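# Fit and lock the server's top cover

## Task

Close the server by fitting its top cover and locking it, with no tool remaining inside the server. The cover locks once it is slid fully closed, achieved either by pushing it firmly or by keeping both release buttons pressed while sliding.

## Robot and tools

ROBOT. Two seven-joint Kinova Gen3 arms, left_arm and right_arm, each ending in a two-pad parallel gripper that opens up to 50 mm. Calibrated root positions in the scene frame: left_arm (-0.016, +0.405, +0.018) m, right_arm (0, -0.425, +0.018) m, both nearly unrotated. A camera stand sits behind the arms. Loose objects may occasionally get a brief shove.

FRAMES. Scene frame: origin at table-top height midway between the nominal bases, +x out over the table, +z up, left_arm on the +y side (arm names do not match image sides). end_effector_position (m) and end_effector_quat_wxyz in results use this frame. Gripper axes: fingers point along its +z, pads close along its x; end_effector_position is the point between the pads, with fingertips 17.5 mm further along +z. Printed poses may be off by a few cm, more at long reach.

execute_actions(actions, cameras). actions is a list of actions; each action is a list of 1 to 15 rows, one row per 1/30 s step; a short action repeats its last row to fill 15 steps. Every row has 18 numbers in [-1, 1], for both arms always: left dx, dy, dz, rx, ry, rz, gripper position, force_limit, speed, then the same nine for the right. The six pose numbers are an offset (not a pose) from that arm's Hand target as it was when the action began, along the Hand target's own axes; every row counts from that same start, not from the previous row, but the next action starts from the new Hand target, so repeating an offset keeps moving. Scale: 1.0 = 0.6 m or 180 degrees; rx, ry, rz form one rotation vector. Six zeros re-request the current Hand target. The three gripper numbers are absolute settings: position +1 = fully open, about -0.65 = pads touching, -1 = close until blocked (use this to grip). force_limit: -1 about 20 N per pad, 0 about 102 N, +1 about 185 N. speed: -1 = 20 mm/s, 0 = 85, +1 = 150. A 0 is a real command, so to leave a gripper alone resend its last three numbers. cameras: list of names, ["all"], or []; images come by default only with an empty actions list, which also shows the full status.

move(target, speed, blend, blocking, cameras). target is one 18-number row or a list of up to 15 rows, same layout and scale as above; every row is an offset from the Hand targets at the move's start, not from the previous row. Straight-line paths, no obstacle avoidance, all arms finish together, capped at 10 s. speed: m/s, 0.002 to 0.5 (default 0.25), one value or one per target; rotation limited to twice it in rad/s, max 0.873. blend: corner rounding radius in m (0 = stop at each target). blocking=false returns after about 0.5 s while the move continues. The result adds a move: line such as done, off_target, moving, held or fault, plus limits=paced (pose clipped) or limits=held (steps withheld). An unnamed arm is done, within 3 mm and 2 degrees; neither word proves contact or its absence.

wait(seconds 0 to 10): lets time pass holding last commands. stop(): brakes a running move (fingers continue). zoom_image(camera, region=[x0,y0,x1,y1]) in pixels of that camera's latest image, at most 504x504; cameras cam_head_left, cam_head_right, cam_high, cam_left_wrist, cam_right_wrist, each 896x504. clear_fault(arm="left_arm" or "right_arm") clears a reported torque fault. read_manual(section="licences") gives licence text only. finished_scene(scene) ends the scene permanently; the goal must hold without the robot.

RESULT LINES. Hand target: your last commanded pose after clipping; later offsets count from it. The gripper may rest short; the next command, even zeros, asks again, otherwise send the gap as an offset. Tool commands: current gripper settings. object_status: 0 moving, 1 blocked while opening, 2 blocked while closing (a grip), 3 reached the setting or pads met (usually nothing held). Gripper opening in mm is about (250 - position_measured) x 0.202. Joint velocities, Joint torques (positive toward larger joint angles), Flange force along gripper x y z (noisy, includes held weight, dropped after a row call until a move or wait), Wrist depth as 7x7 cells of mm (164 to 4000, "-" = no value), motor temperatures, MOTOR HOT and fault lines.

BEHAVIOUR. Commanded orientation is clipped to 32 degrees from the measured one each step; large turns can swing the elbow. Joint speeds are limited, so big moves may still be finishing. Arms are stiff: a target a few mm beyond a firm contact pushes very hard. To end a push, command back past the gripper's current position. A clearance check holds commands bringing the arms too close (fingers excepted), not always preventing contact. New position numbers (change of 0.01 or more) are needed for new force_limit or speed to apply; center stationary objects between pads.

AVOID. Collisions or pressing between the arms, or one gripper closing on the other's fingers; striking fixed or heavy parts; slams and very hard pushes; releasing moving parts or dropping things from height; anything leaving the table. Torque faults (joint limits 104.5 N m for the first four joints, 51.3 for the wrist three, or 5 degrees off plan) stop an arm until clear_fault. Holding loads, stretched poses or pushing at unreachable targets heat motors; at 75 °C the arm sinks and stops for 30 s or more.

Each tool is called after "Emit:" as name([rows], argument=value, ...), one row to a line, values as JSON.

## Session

Scene 1 done. Now scene 2.

Emit:
execute_actions(actions=[], cameras=["all"])

Scene clock: 0.00 s.
left_arm: end_effector_position=(+0.2183, -0.0737, +0.2840) position_measured=3 object_status=3 end_effector_quat_wxyz=(+0.328, +0.262, +0.792, -0.442) | right_arm: end_effector_position=(+0.3317, -0.3458, +0.3049) position_measured=3 object_status=3 end_effector_quat_wxyz=(+0.027, +0.672, +0.740, +0.018)
Joint positions: left_arm=[0.783 0.285 0.043 2.482 2.627 0.825 0.798] | right_arm=[-0.295 0.044 0.008 1.81 0.032 1.23 1.322]
Joint velocities: within noise
Joint torques (N m): no reading
Motor temperatures (°C): left_arm=[36 40 34 42 40 44 42] | right_arm=[38 40 36 32 48 42 42]
Flange force (N): no reading
Wrist depth (mm): cam_left_wrist=[3546 3643 3527 2717 3349 809 456 / 366 3811 2947 2326 936 741 499 / 359 2360 2521 2360 862 680 556 / 372 391 2474 984 777 634 516 / - - 1120 870 705 588 489 / 3947 - 1015 795 649 542 449 / 2125 1208 902 724 596 507 411] | cam_right_wrist=[462 463 461 463 461 447 448 / 464 465 464 465 465 449 450 / 467 465 466 468 466 452 452 / 468 467 467 469 468 453 454 / 470 471 471 472 471 455 454 / 474 473 472 472 473 473 472 / 476 475 476 474 474 475 475]
Hand target: left_arm +0.2183, -0.0737, +0.2840; +0.328, +0.262, +0.792, -0.442 | right_arm +0.3317, -0.3458, +0.3049; +0.027, +0.672, +0.740, +0.018
Tool commands: left_gripper/position=+1.0 left_gripper/force_limit=+1.0 left_gripper/speed=+1.0 right_gripper/position=+1.0 right_gripper/force_limit=+1.0 right_gripper/speed=+1.0

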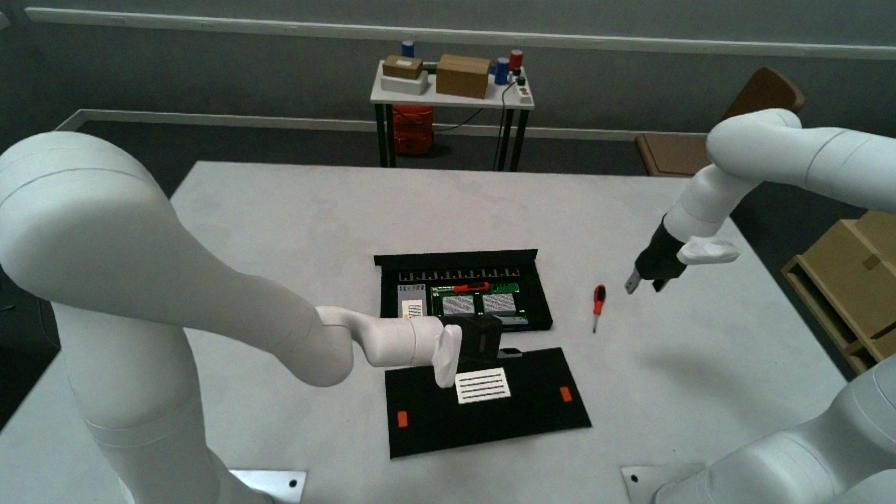

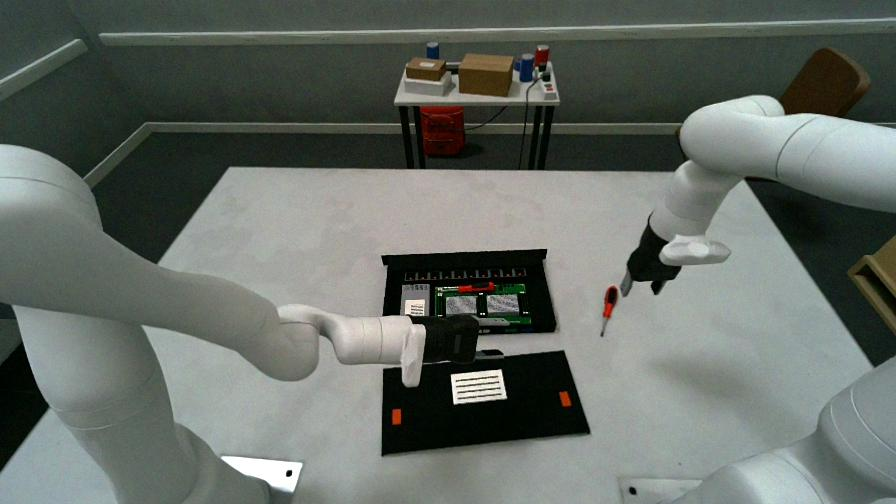

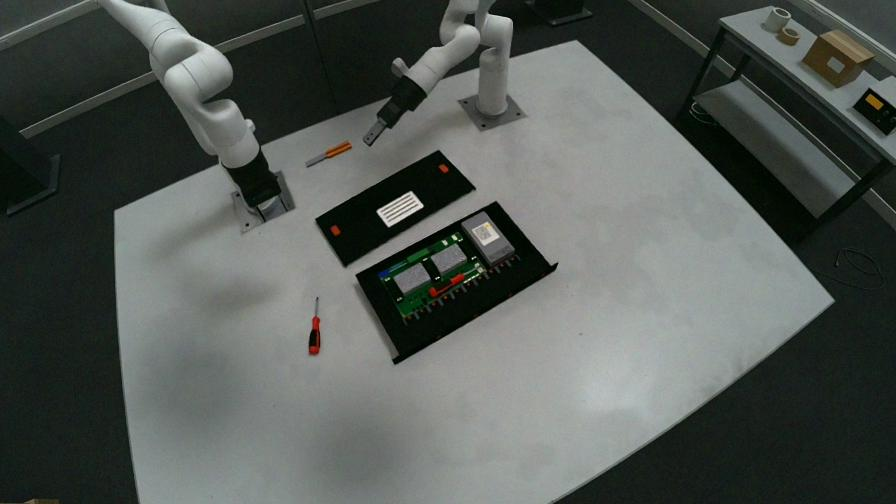

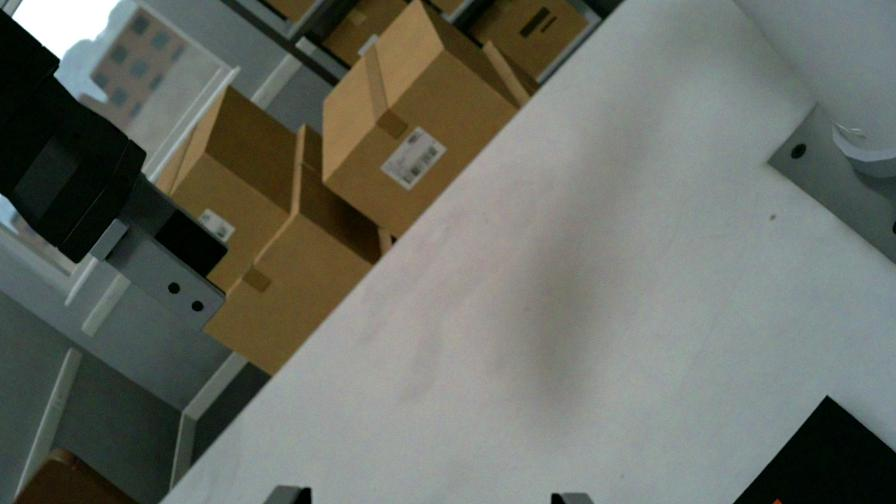

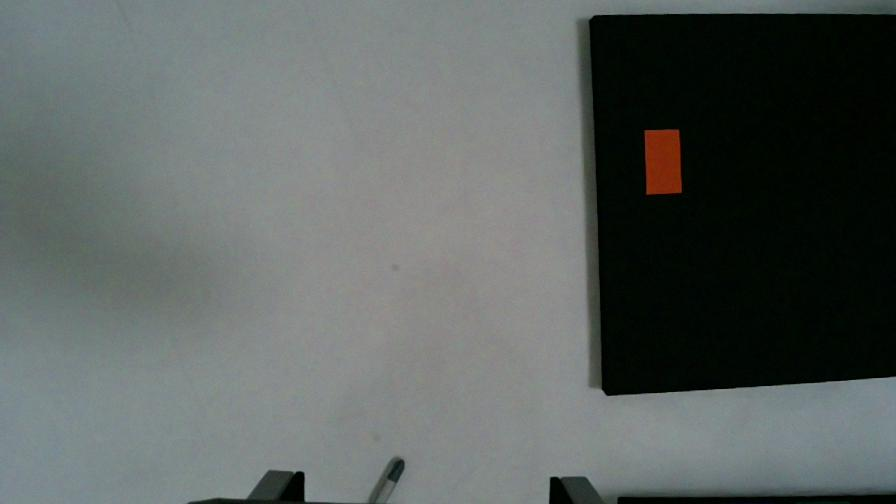

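Emit:
move([
  [-0.1702, 0.3805, -0.3792, 0, 0, 0, 1, 1, 1, 0.1905, 0.2440, -0.0086, 0.00965, -0.00645, 0.26525, 1, 1, 1],
  [-0.1702, 0.3805, -0.3792, -0.3028, 0.2247, -0.1795, 1, 1, 1, 0.3810, 0.4880, -0.0172, 0.0193, -0.0129, 0.5305, 1, 1, 1],
], speed=0.4, blend=[0.03, 0], cameras=["all"])

Scene clock: 8.87 s.
left_arm: end_effector_position=(+0.3798, +0.2198, +0.3297) position_measured=3 object_status=3 end_effector_quat_wxyz=(+0.000, +0.000, +1.000, +0.000) | right_arm: end_effector_position=(+0.5991, -0.0901, +0.3294) position_measured=3 object_status=3 end_effector_quat_wxyz=(-0.031, +0.998, +0.000, +0.056)
Joint positions: left_arm=[0.514 0.308 -0.214 1.404 0.065 1.435 3.461] | right_arm=[-0.502 1.055 0.178 0.035 -0.169 1.924 -0.541]
Joint torques (N m): left_arm=[0.48 -15.49 -1.09 -9.5 0.09 -0.39 -0.27] | right_arm=[0.27 -28.65 -0.12 -10.89 0.1 -0.16 -0.21]
Flange force (N): left_arm=[0.4 -0.1 -2.0] | right_arm=no reading
Wrist depth (mm): cam_left_wrist=[452 489 473 501 486 486 489 / 451 489 472 499 499 487 487 / 449 467 468 469 497 485 486 / 449 466 467 492 496 485 488 / 447 490 491 497 499 498 499 / 495 492 496 494 496 497 499 / 489 493 494 493 495 496 497] | cam_right_wrist=[454 463 468 510 522 531 544 / 470 484 466 460 514 527 541 / 468 475 464 458 516 525 536 / 452 470 462 454 512 521 533 / 451 459 462 455 513 520 530 / 448 453 460 451 508 517 527 / 447 469 457 449 503 514 523]
Hand target: left_arm +0.3798, +0.2198, +0.3297; +0.000, +0.000, +1.000, +0.000 | right_arm +0.5998, -0.0897, +0.3298; +0.000, +1.000, +0.000, +0.000
Off the commanded pose: left_arm 0.000 m, 0 deg | right_arm 0.001 m, 7 deg.
elbow stopped short (right arm): the move would have taken joint 4 (elbow) straighter than the controller allows.
move: off_target (right_arm)

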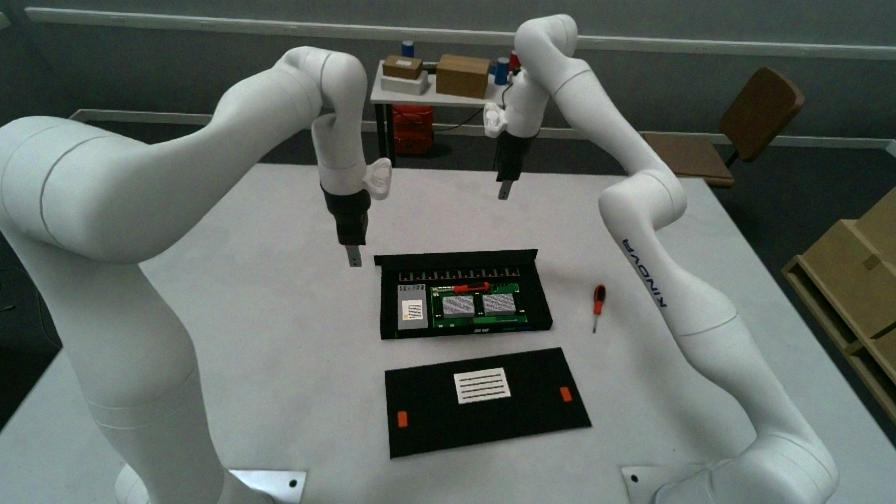

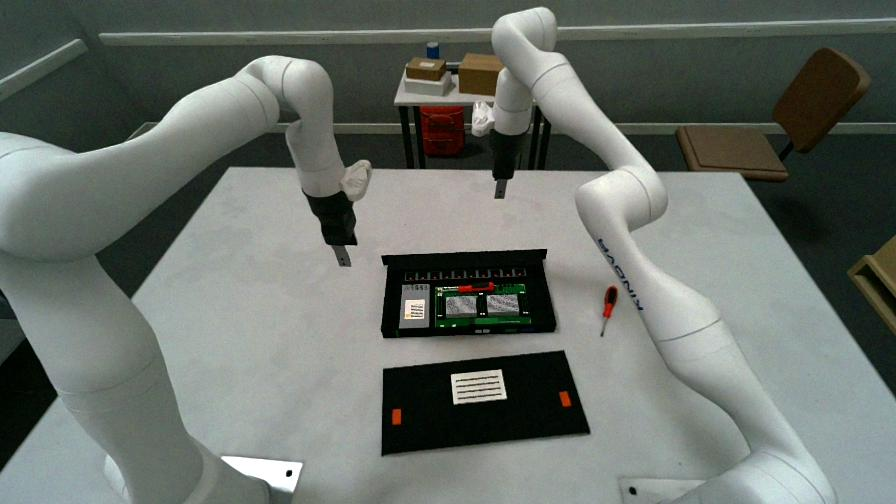

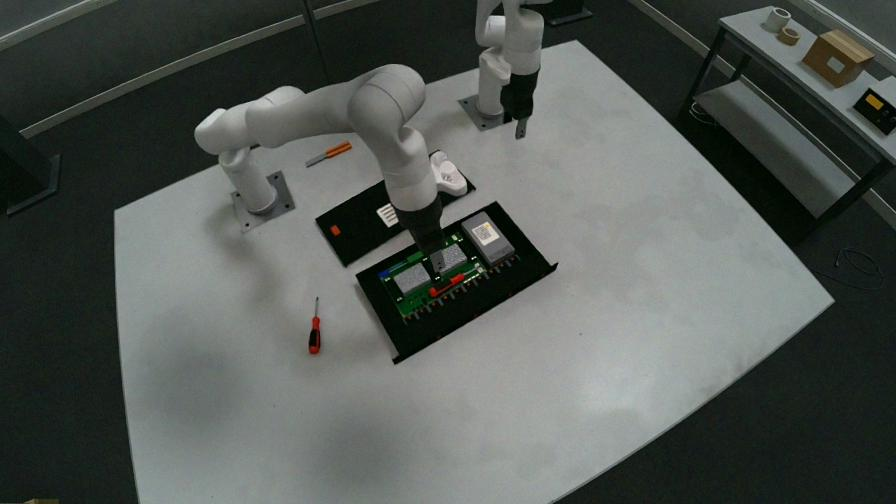

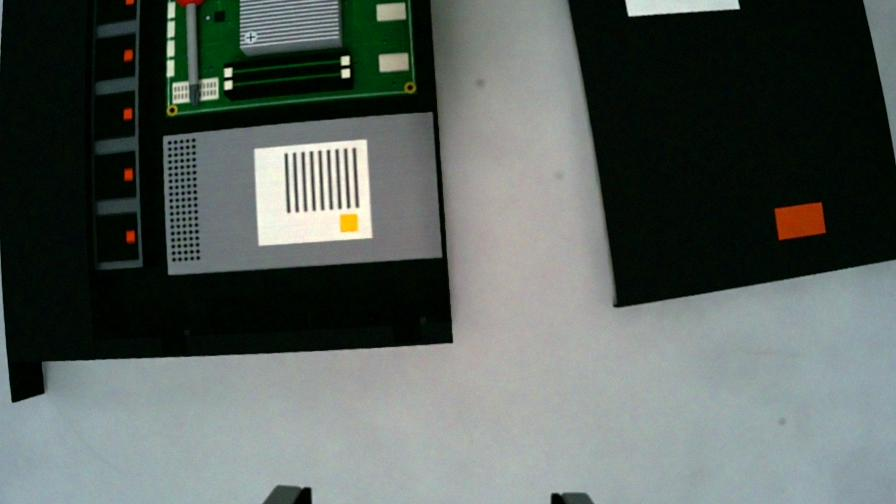

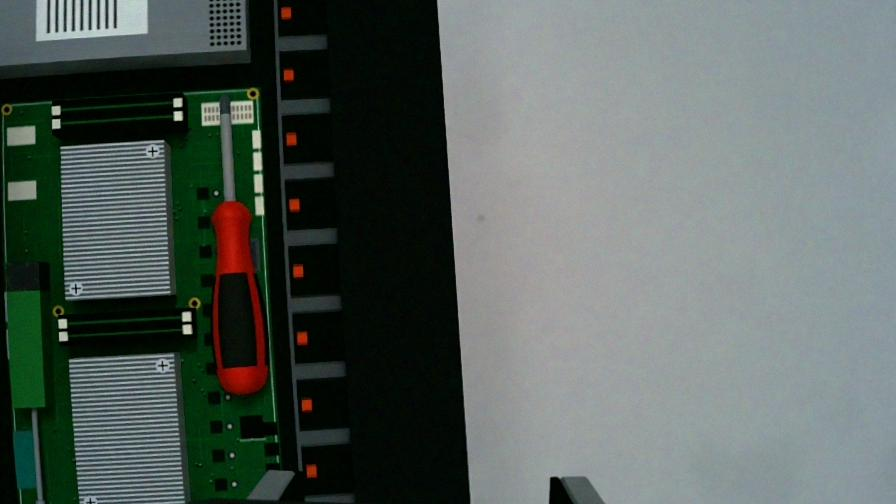

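Emit:
zoom_image(camera="cam_right_wrist", region=[120, 60, 480, 440])

Emit:
zoom_image(camera="cam_head_left", region=[370, 240, 560, 350])

Scaled by 1.326 from the camera's 896x504 image, which has a finer 1280x720 frame.

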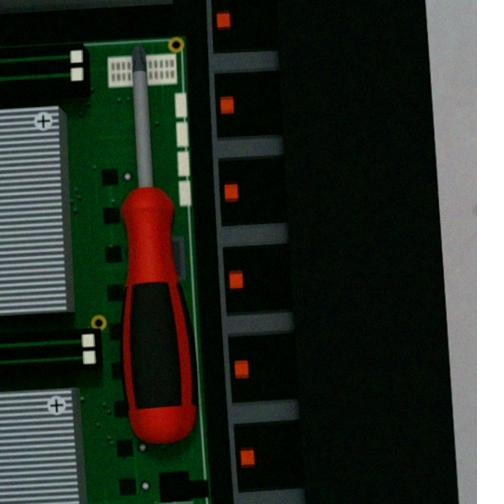

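Scaled by 2.653 from the camera's 896x504 image, which has a finer 1280x720 frame.

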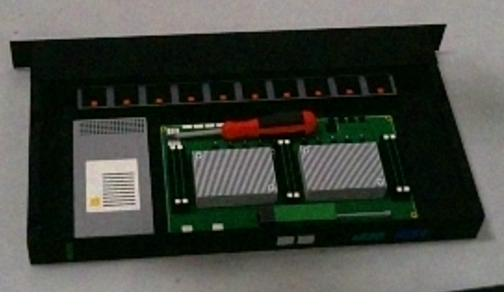

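Emit:
move(target=[0, -0.1667, 0, 0, 0, -0.0278, 1, 1, 1, -0.0997, -0.0328, 0.2663, 0, 0, -0.0389, 1, 1, 1], speed=0.4, cameras=["cam_left_wrist", "cam_right_wrist"])

Scene clock: 16.17 s.
left_arm: end_effector_position=(+0.3798, +0.1198, +0.3297) position_measured=3 object_status=3 end_effector_quat_wxyz=(+0.000, -0.044, +0.999, +0.000) | right_arm: end_effector_position=(+0.5400, -0.0702, +0.1701) position_measured=3 object_status=3 end_effector_quat_wxyz=(+0.000, +0.998, +0.061, +0.000)
Joint positions: left_arm=[0.663 0.431 -0.177 1.221 0.074 1.496 3.743] | right_arm=[-0.63 0.931 0.166 0.824 -0.135 1.396 -0.432]
Joint torques (N m): left_arm=[0.52 -18 -1.15 -9.73 0.1 -0.26 -0.29] | right_arm=[0.28 -27.5 0.85 -11.17 0.29 0.29 -0.18]
Flange force (N): left_arm=[0.8 0.5 -1.1] | right_arm=[-8.0 3.8 5.6]
Wrist depth (mm): cam_left_wrist=[451 472 473 500 488 488 488 / 450 487 469 498 500 486 487 / 448 488 469 490 498 484 486 / 449 489 470 491 499 483 485 / 448 465 465 494 497 482 483 / 446 463 464 494 495 482 483 / 446 487 490 494 494 482 484] | cam_right_wrist=[326 308 309 328 306 290 337 / 326 306 306 327 305 290 338 / 325 306 306 327 306 291 337 / 308 306 307 311 305 290 337 / 307 308 309 306 305 290 336 / 308 306 326 303 306 290 337 / 315 306 306 327 289 290 337]
Hand target: left_arm +0.3798, +0.1198, +0.3297; +0.000, -0.044, +0.999, +0.000 | right_arm +0.5400, -0.0701, +0.1701; +0.000, +0.998, +0.061, +0.000
Off the commanded pose: left_arm 0.000 m, 0 deg | right_arm 0.000 m, 0 deg.
move: done
Images, in order (width x height): cam_left_wrist 896x504, cam_right_wrist 896x504.

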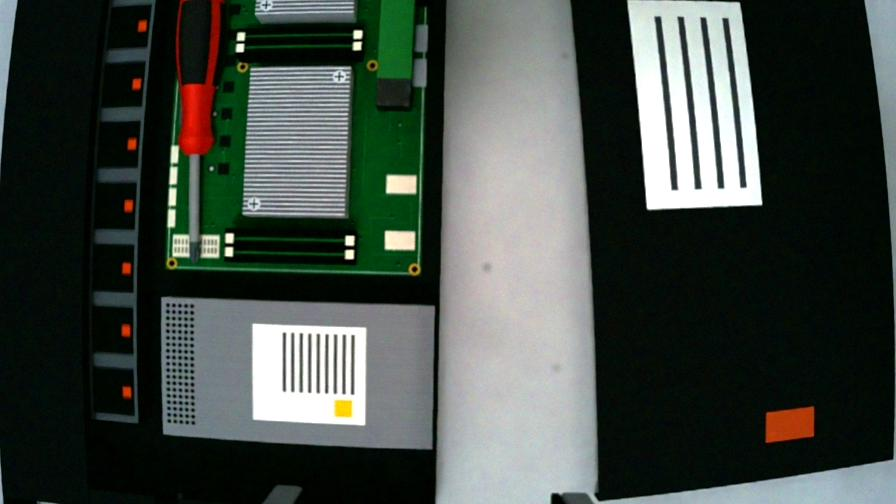

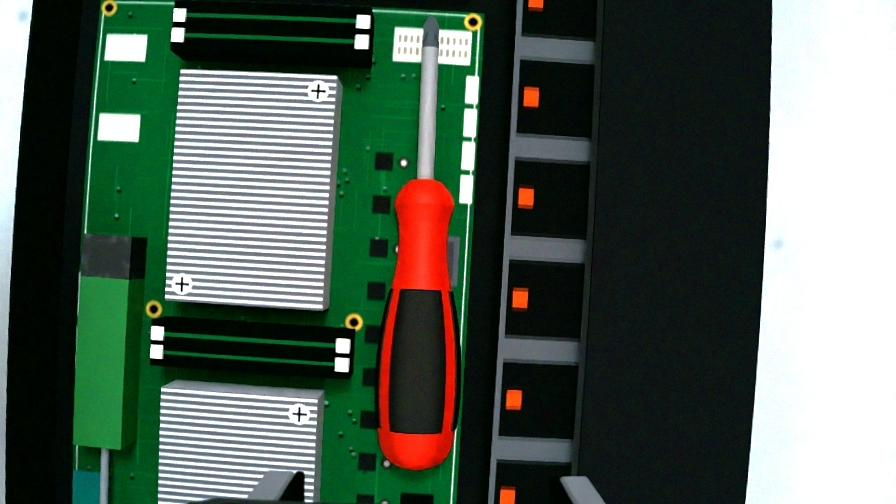

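Emit:
move([
  [0, 0, 0, 0, 0, 0, 1, 1, 1, -0.00417, -0.05417, 0.15, 0, 0, 0, 0.44, 1, 1],
  [0, 0, 0, 0, 0, 0, 1, 1, 1, -0.00417, -0.05417, 0.2302, 0, 0, 0, 0.44, 1, 1],
], speed=[0.25, 0.1], blend=[0.01, 0], cameras=["cam_right_wrist", "cam_left_wrist", "cam_head_right"])

Scene clock: 19.00 s.
left_arm: end_effector_position=(+0.3798, +0.1198, +0.3297) position_measured=3 object_status=3 end_effector_quat_wxyz=(+0.000, -0.044, +0.999, +0.000) | right_arm: end_effector_position=(+0.5335, -0.0383, +0.0320) position_measured=86 object_status=3 end_effector_quat_wxyz=(+0.000, +0.998, +0.061, +0.000)
Joint positions: left_arm=[0.663 0.431 -0.177 1.221 0.074 1.496 3.743] | right_arm=[-0.672 1.099 0.149 0.918 -0.146 1.134 -0.468]
Joint torques (N m): left_arm=[0.49 -18.01 -1.1 -9.66 0.1 -0.27 -0.27] | right_arm=[0.27 -28.74 1.01 -10.63 0.29 0.22 -0.22]
Flange force (N): left_arm=[0.6 0.4 -1.3] | right_arm=[-8.6 4.6 3.8]
Wrist depth (mm): cam_left_wrist=[279 349 473 498 487 486 489 / 284 488 469 497 500 484 487 / 449 488 469 491 497 484 486 / 447 487 470 487 499 483 484 / 446 463 465 496 496 484 485 / 446 463 465 493 495 483 481 / 445 488 489 496 494 481 482] | cam_right_wrist=[170 170 171 189 189 168 - / 168 180 188 189 193 167 - / 168 168 189 189 169 167 - / 168 168 188 189 167 167 - / 168 168 188 174 167 167 - / 168 168 188 172 167 167 - / 168 168 188 170 167 167 -]
Hand target: left_arm +0.3798, +0.1198, +0.3297; +0.000, -0.044, +0.999, +0.000 | right_arm +0.5335, -0.0383, +0.0319; +0.000, +0.998, +0.061, +0.000
Off the commanded pose: left_arm 0.000 m, 0 deg | right_arm 0.000 m, 0 deg.
move: done
Images, in order (width x height): cam_head_right 896x504, cam_left_wrist 896x504, cam_right_wrist 896x504.

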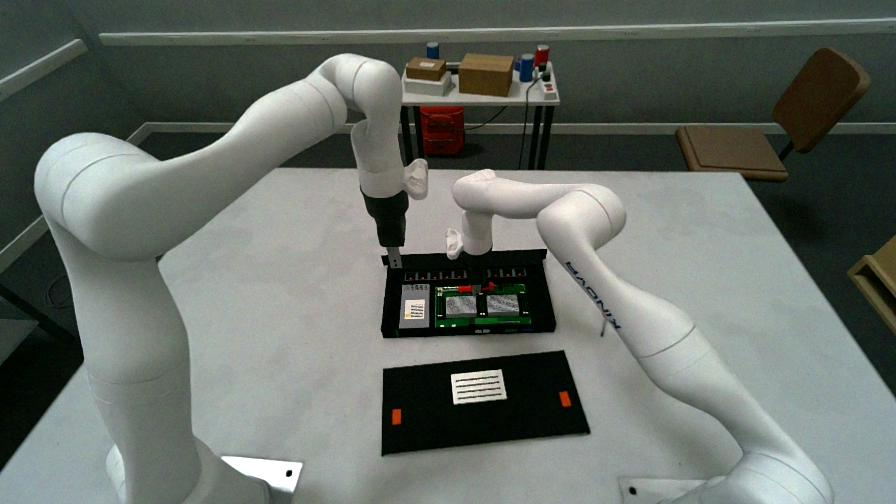

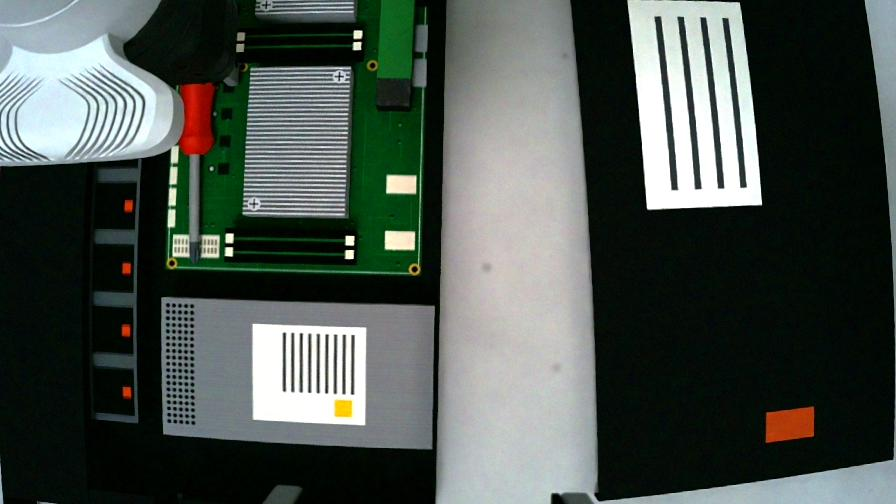

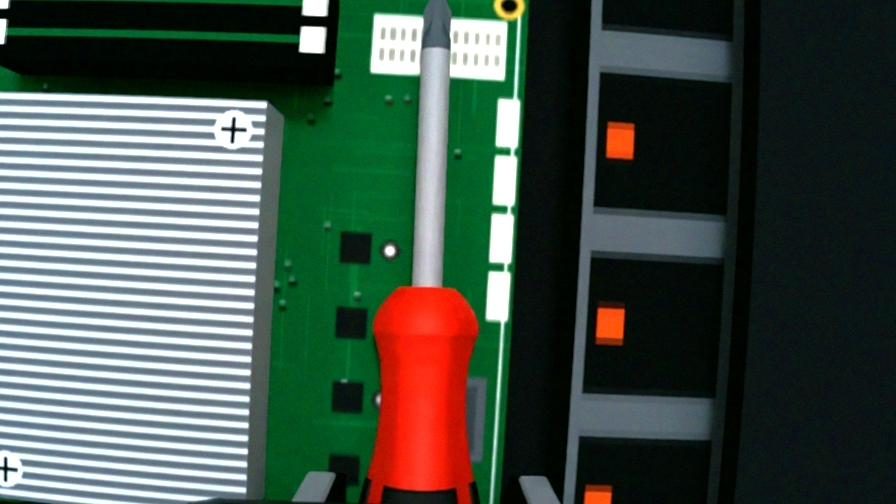

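Emit:
move(target=[0, 0, 0, 0, 0, 0, 1, 1, 1, 0, 0, 0, 0, 0, 0, -1, -0.85, -0.3], speed=0.1)

Scene clock: 20.93 s.
left_arm: end_effector_position=(+0.3798, +0.1198, +0.3297) position_measured=3 object_status=3 end_effector_quat_wxyz=(+0.000, -0.044, +0.999, +0.000) | right_arm: end_effector_position=(+0.5335, -0.0383, +0.0319) position_measured=116 object_status=2 end_effector_quat_wxyz=(+0.000, +0.998, +0.061, +0.000)
Joint positions: left_arm=[0.663 0.431 -0.177 1.221 0.074 1.496 3.743] | right_arm=[-0.672 1.099 0.149 0.918 -0.146 1.134 -0.468]
Joint torques (N m): left_arm=[0.49 -18.01 -1.13 -9.7 0.11 -0.25 -0.28] | right_arm=[0.33 -28.66 1.03 -10.67 0.3 0.22 -0.22]
Flange force (N): left_arm=[0.7 0.4 -1.2] | right_arm=[-9.1 4.7 3.8]
Wrist depth (mm): cam_left_wrist=[279 349 473 501 486 485 488 / 284 489 470 497 497 487 486 / 448 489 469 490 499 485 485 / 448 488 471 490 496 486 487 / 446 465 466 495 499 484 483 / 445 464 464 494 496 481 485 / 446 489 488 495 494 481 483] | cam_right_wrist=[170 170 170 189 189 167 - / 168 180 189 189 193 167 - / 168 168 189 189 170 167 - / 167 168 188 189 167 167 - / 168 168 188 173 167 167 - / 168 168 188 173 167 167 - / 168 168 188 169 167 167 -]
Hand target: left_arm +0.3798, +0.1198, +0.3297; +0.000, -0.044, +0.999, +0.000 | right_arm +0.5335, -0.0383, +0.0319; +0.000, +0.998, +0.061, +0.000
Off the commanded pose: left_arm 0.000 m, 0 deg | right_arm 0.000 m, 0 deg.
move: done

Emit:
move([
  [0, 0, 0, 0, 0, 0, 1, 1, 1, 0, 0, -0.15, 0, 0, 0, -1, -0.85, -0.3],
  [-0.0418, -0.1942, 0.2662, 0, 0, 0, 1, 1, 1, -0.2842, 0.4885, -0.15, 0, 0, 0, -1, -0.85, -0.3],
  [-0.0418, -0.1942, 0.2662, 0, 0, 0, 1, 1, 1, -0.4243, 0.6728, -0.0468, 0, 0, 0, -1, -0.85, -0.3],
  [-0.0418, -0.1942, 0.2662, 0, 0, 0, 1, 1, 1, -0.4243, 0.6728, 0.0140, 0, 0, 0, -1, -0.85, -0.3],
], speed=[0.2, 0.35, 0.35, 0.08], blend=[0.03, 0.05, 0.01, 0], cameras=["cam_left_wrist", "cam_right_wrist", "cam_head_right", "cam_head_left"])

Scene clock: 24.43 s.
left_arm: end_effector_position=(+0.4150, +0.0059, +0.1700) position_measured=3 object_status=3 end_effector_quat_wxyz=(+0.000, -0.044, +0.999, +0.000) | right_arm: end_effector_position=(+0.3303, -0.4701, +0.0239) position_measured=116 object_status=2 end_effector_quat_wxyz=(+0.000, +0.998, +0.061, +0.000)
Joint positions: left_arm=[0.757 0.766 -0.144 1.148 0.105 1.234 3.865] | right_arm=[0.027 0.592 0.111 2.235 -0.193 0.323 0.377]
Joint torques (N m): left_arm=[0.52 -23.27 -1.16 -9.14 0.08 -0.27 -0.29] | right_arm=[0.54 -15.84 0.35 -4.99 0.33 0.35 -0.25]
Flange force (N): left_arm=[0.4 0.6 -1.5] | right_arm=[-5.4 -2.9 5.4]
Wrist depth (mm): cam_left_wrist=[306 329 309 329 339 325 325 / 305 328 309 330 338 324 325 / 310 327 308 311 337 324 325 / 313 326 327 310 337 338 324 / 313 327 307 310 336 338 323 / 304 325 306 327 337 337 322 / 318 325 306 326 336 322 322] | cam_right_wrist=[189 189 190 190 191 191 191 / 189 189 190 190 191 191 191 / 189 189 190 190 190 191 191 / 189 189 190 190 191 191 191 / 189 189 189 173 190 191 191 / 188 189 190 174 191 191 191 / 189 189 189 169 190 191 191]
Hand target: left_arm +0.4150, +0.0059, +0.1700; +0.000, -0.044, +0.999, +0.000 | right_arm +0.3303, -0.4701, +0.0238; +0.000, +0.998, +0.061, +0.000
Off the commanded pose: left_arm 0.000 m, 0 deg | right_arm 0.000 m, 0 deg.
move: done
Images, in order (width x height): cam_head_left 896x504, cam_head_right 896x504, cam_left_wrist 896x504, cam_right_wrist 896x504.

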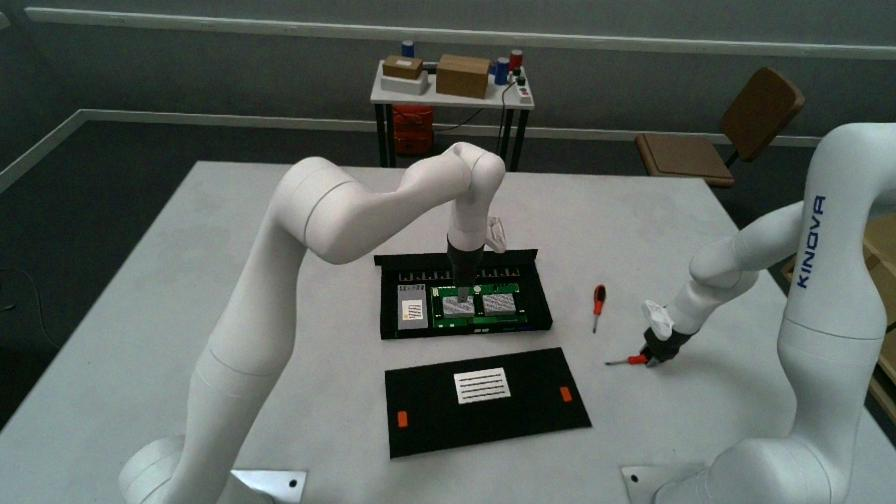

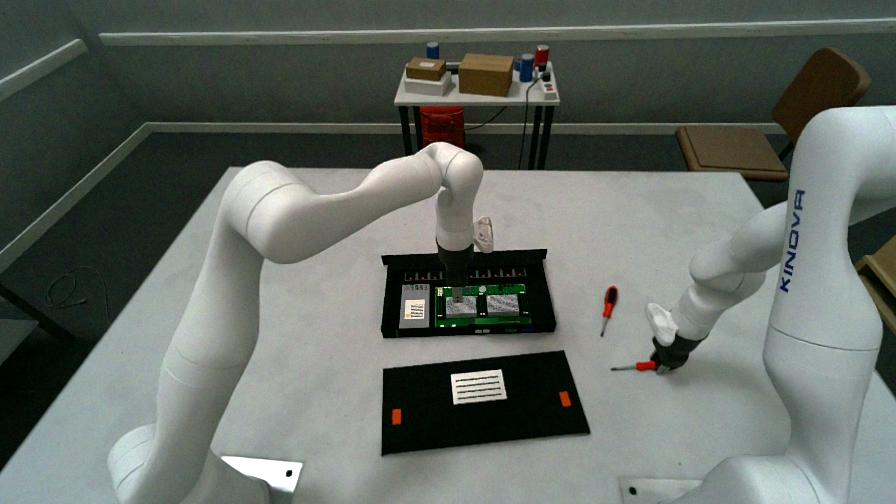

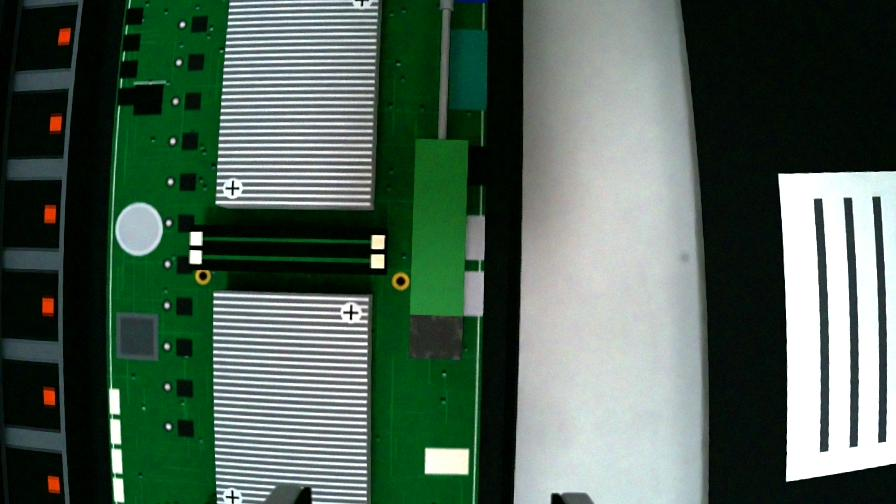

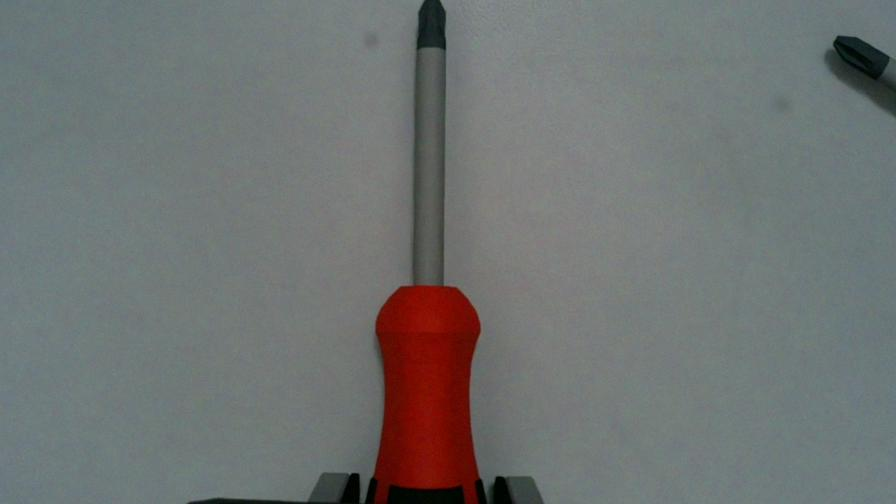

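Emit:
zoom_image(camera="cam_left_wrist", region=[360, 100, 560, 400])

Emit:
move([
  [0, 0, 0, 0, 0, 0, 1, 1, 1, 0, 0, 0.002, 0, 0, 0, -1, -0.85, -0.3],
  [0, 0, 0, 0, 0, 0, 1, 1, 1, 0, 0, 0.002, 0, 0, 0, 0.7, -0.85, -0.6],
  [0, 0, 0, 0, 0, 0, 1, 1, 1, 0, 0, -0.1, 0, 0, 0, 0.7, -0.85, -0.6],
], speed=[0.05, 0.1, 0.15], cameras=["cam_right_wrist"])

Scaled by 1.680 from the camera's 896x504 image, which has a finer 1280x720 frame.

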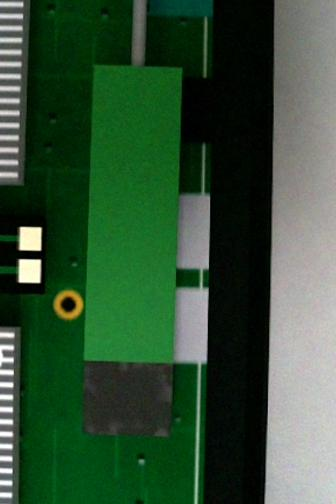

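Scene clock: 27.60 s.
left_arm: end_effector_position=(+0.4150, +0.0059, +0.1700) position_measured=3 object_status=3 end_effector_quat_wxyz=(+0.000, -0.044, +0.999, +0.000) | right_arm: end_effector_position=(+0.3303, -0.4701, +0.0838) position_measured=48 object_status=3 end_effector_quat_wxyz=(+0.000, +0.998, +0.061, +0.000)
Joint positions: left_arm=[0.757 0.766 -0.144 1.148 0.105 1.234 3.865] | right_arm=[-0.024 0.431 0.175 2.191 -0.143 0.53 0.332]
Joint torques (N m): left_arm=[0.51 -23.25 -1.14 -9.2 0.08 -0.26 -0.29] | right_arm=[0.27 -14.65 0.42 -6.63 0.22 0.12 -0.2]
Flange force (N): left_arm=[0.6 0.8 -1.4] | right_arm=[-3.9 -1.2 5.7]
Wrist depth (mm): cam_left_wrist=[306 328 309 330 339 325 326 / 305 328 308 330 339 324 325 / 310 328 308 311 339 323 324 / 311 327 328 310 337 337 324 / 313 326 307 310 336 337 323 / 303 325 307 327 336 336 322 / 318 326 306 325 335 322 321] | cam_right_wrist=[248 249 250 250 251 251 252 / 248 249 249 250 251 251 252 / 248 249 250 250 250 251 251 / 248 249 249 250 250 251 252 / 248 249 249 236 250 251 252 / 247 249 249 234 250 251 252 / 248 249 249 228 250 251 251]
Hand target: left_arm +0.4150, +0.0059, +0.1700; +0.000, -0.044, +0.999, +0.000 | right_arm +0.3303, -0.4701, +0.0838; +0.000, +0.998, +0.061, +0.000
Off the commanded pose: left_arm 0.000 m, 0 deg | right_arm 0.000 m, 0 deg.
move: done
Images, in order (width x height): cam_right_wrist 896x504.

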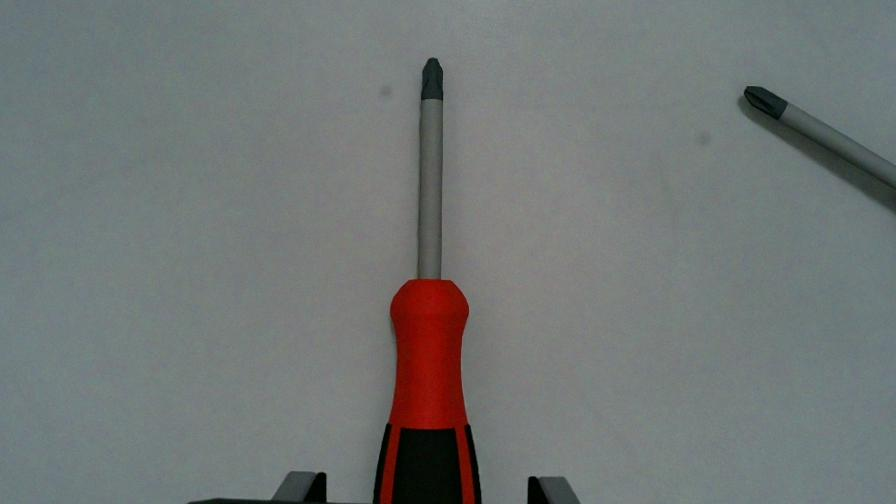

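Emit:
zoom_image(camera="cam_right_wrist", region=[0, 0, 100, 100])

Emit:
execute_actions(actions=[], cameras=["cam_left_wrist", "cam_head_left", "cam_head_right", "cam_high"])

Emit:
zoom_image(camera="cam_left_wrist", region=[390, 0, 540, 150])

Emit:
zoom_image(camera="cam_high", region=[350, 190, 560, 330])

Scaled by 5.040 from the camera's 896x504 image, which has a finer 1280x720 frame.

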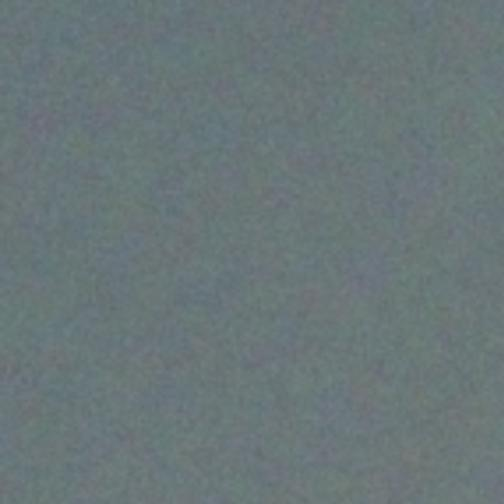

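Scene clock: 34.43 s.
left_arm: end_effector_position=(+0.4150, +0.0059, +0.1700) position_measured=3 object_status=3 end_effector_quat_wxyz=(+0.000, -0.044, +0.999, +0.000) | right_arm: end_effector_position=(+0.3303, -0.4701, +0.0838) position_measured=48 object_status=3 end_effector_quat_wxyz=(+0.000, +0.998, +0.061, +0.000)
Joint positions: left_arm=[0.757 0.766 -0.144 1.148 0.105 1.234 3.865] | right_arm=[-0.024 0.431 0.175 2.191 -0.143 0.53 0.332]
Joint velocities: within noise
Joint torques (N m): left_arm=[0.52 -23.28 -1.14 -9.2 0.1 -0.26 -0.28] | right_arm=[0.32 -14.55 0.37 -6.75 0.34 0.31 -0.23]
Motor temperatures (°C): left_arm=[36 40 34 42 39 44 42] | right_arm=[38 40 36 32 48 42 42]
Flange force (N): left_arm=[0.6 0.8 -1.3] | right_arm=[-4.7 -1.5 6.3]
Wrist depth (mm): cam_left_wrist=[307 329 309 331 339 325 325 / 306 328 309 329 339 325 324 / 310 327 309 312 337 323 325 / 311 327 328 311 336 336 323 / 313 327 308 310 337 337 323 / 303 325 307 328 336 335 323 / 317 325 306 327 335 321 322] | cam_right_wrist=[248 249 250 250 251 251 252 / 248 249 250 250 251 251 252 / 249 249 249 250 251 251 252 / 248 249 249 250 250 251 251 / 248 249 250 236 250 251 252 / 248 249 249 234 250 251 252 / 248 249 249 229 250 251 252]
Hand target: left_arm +0.4150, +0.0059, +0.1700; +0.000, -0.044, +0.999, +0.000 | right_arm +0.3303, -0.4701, +0.0838; +0.000, +0.998, +0.061, +0.000
Tool commands: left_gripper/position=+1.0 left_gripper/force_limit=+1.0 left_gripper/speed=+1.0 right_gripper/position=+0.7 right_gripper/force_limit=-0.85 right_gripper/speed=-0.6
Off the commanded pose: left_arm 0.000 m, 0 deg | right_arm 0.000 m, 0 deg.
Images, in order (width x height): cam_head_left 896x504, cam_head_right 896x504, cam_high 896x504, cam_left_wrist 896x504.

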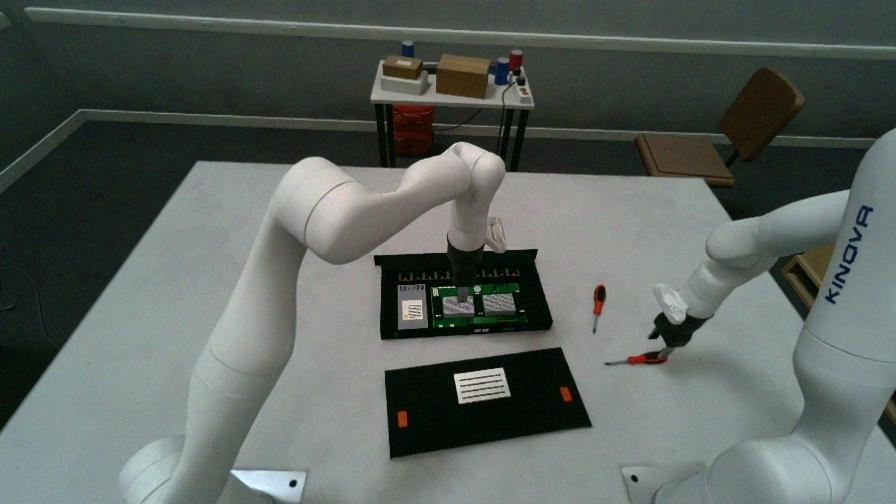

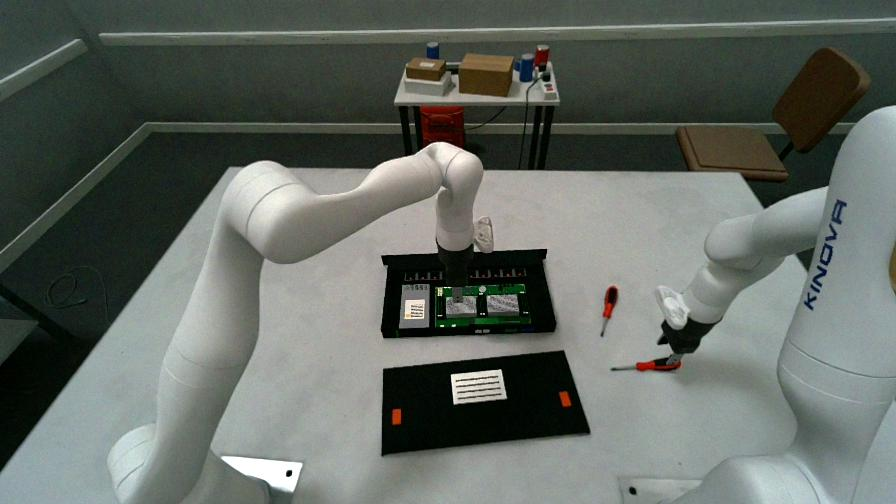

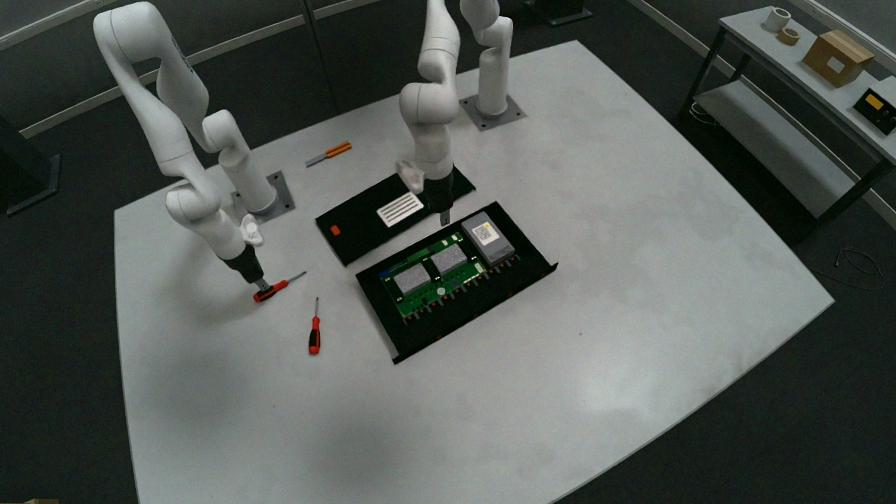

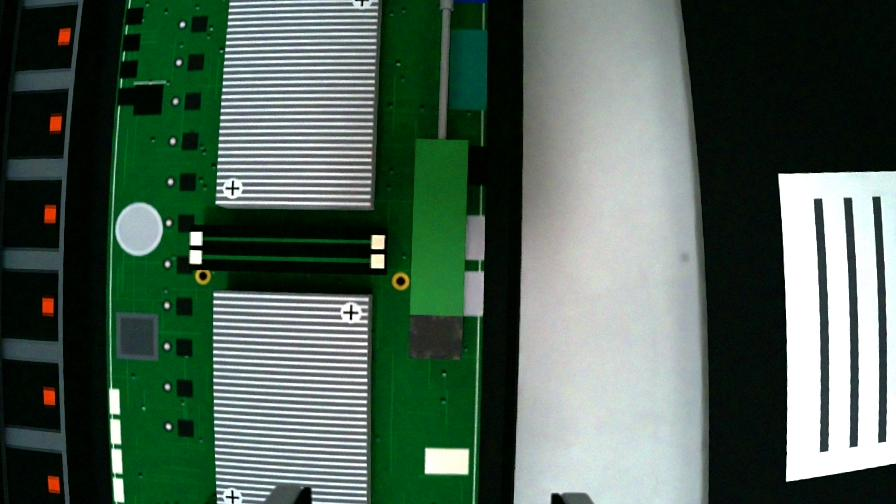

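Scaled by 3.360 from the camera's 896x504 image, which has a finer 1280x720 frame.

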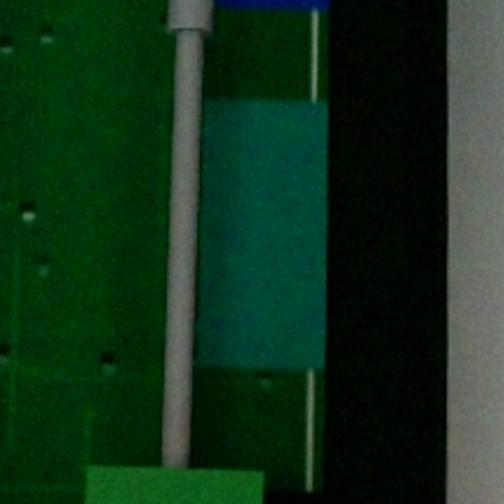

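Scaled by 2.400 from the camera's 896x504 image, which has a finer 1280x720 frame.

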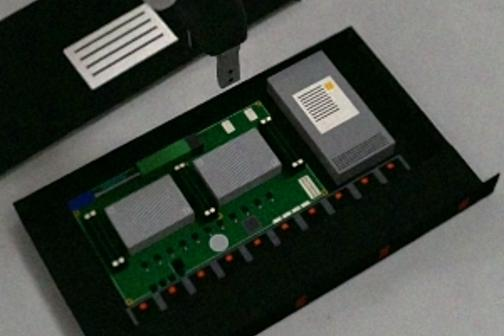

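Emit:
move(target=[-0.01562, -0.04867, 0.15617, 0, 0.0556, 0, 0.076, -0.6, -0.3, -0.0878, -0.2460, -0.1937, 0, 0, -0.0111, 1, 1, 1], speed=0.2, cameras=["cam_left_wrist", "cam_right_wrist"])

Emit:
zoom_image(camera="cam_left_wrist", region=[300, 150, 620, 504])

Scene clock: 41.07 s.
left_arm: end_effector_position=(+0.4270, -0.0224, +0.0763) position_measured=141 object_status=3 end_effector_quat_wxyz=(-0.087, -0.044, +0.995, -0.004) | right_arm: end_effector_position=(+0.2599, -0.3300, +0.2000) position_measured=3 object_status=3 end_effector_quat_wxyz=(+0.000, +0.997, +0.079, +0.000)
Joint positions: left_arm=[0.674 1.035 -0.075 0.911 0.187 1.332 3.821] | right_arm=[-0.466 0.062 0.08 2.165 -0.006 0.914 -0.275]
Joint torques (N m): left_arm=[0.55 -26.34 -0.27 -8.78 0.49 0.19 -0.31] | right_arm=[0.3 -10 -0.33 -9.63 0.34 0.26 -0.06]
Flange force (N): left_arm=[1.3 1.3 -1.2] | right_arm=[-2.5 0.9 7.6]
Wrist depth (mm): cam_left_wrist=[218 205 210 237 239 258 252 / 219 204 210 237 237 259 252 / 218 204 210 234 236 259 251 / 218 204 209 219 235 258 251 / 216 219 227 219 234 259 250 / 216 206 212 218 233 259 250 / 217 203 208 217 231 257 249] | cam_right_wrist=[364 365 352 352 352 353 369 / 364 365 350 351 352 368 368 / 363 365 351 352 351 368 368 / 363 365 364 366 366 368 368 / 363 365 364 367 368 367 369 / 363 364 366 366 367 367 370 / 364 364 365 366 365 367 368]
Hand target: left_arm +0.4270, -0.0224, +0.0763; -0.087, -0.044, +0.995, -0.004 | right_arm +0.2599, -0.3300, +0.2000; +0.000, +0.997, +0.079, +0.000
Off the commanded pose: left_arm 0.000 m, 0 deg | right_arm 0.000 m, 0 deg.
move: done
Images, in order (width x height): cam_left_wrist 896x504, cam_right_wrist 896x504.

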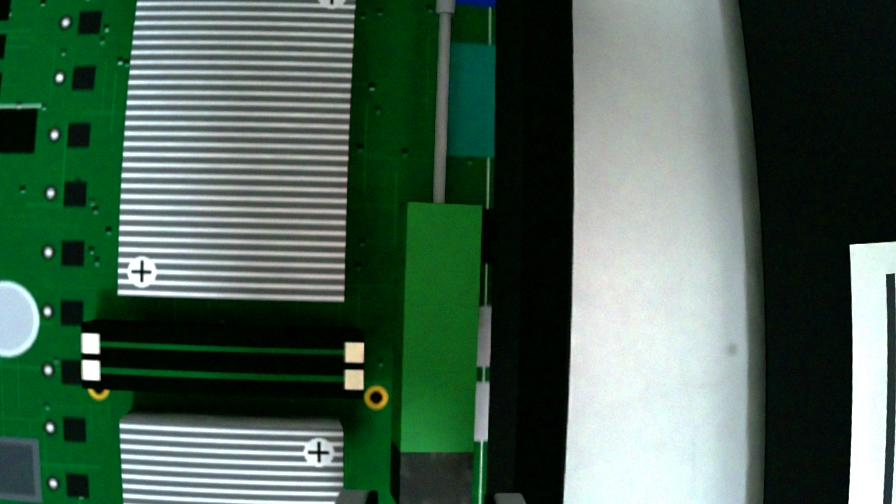

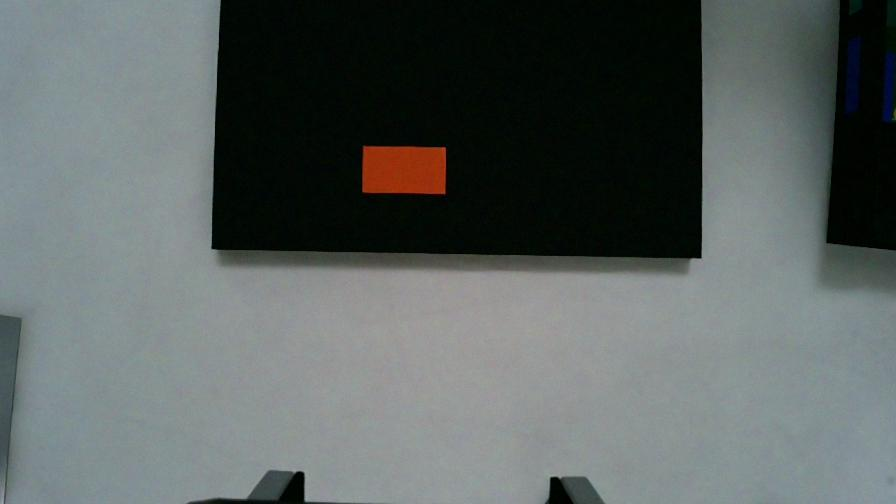

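Scaled by 1.424 from the camera's 896x504 image, which has a finer 1280x720 frame.

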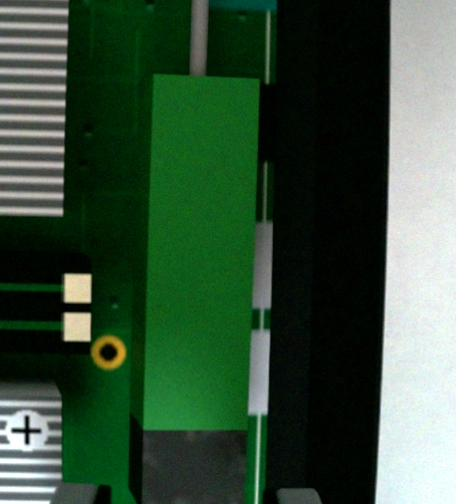

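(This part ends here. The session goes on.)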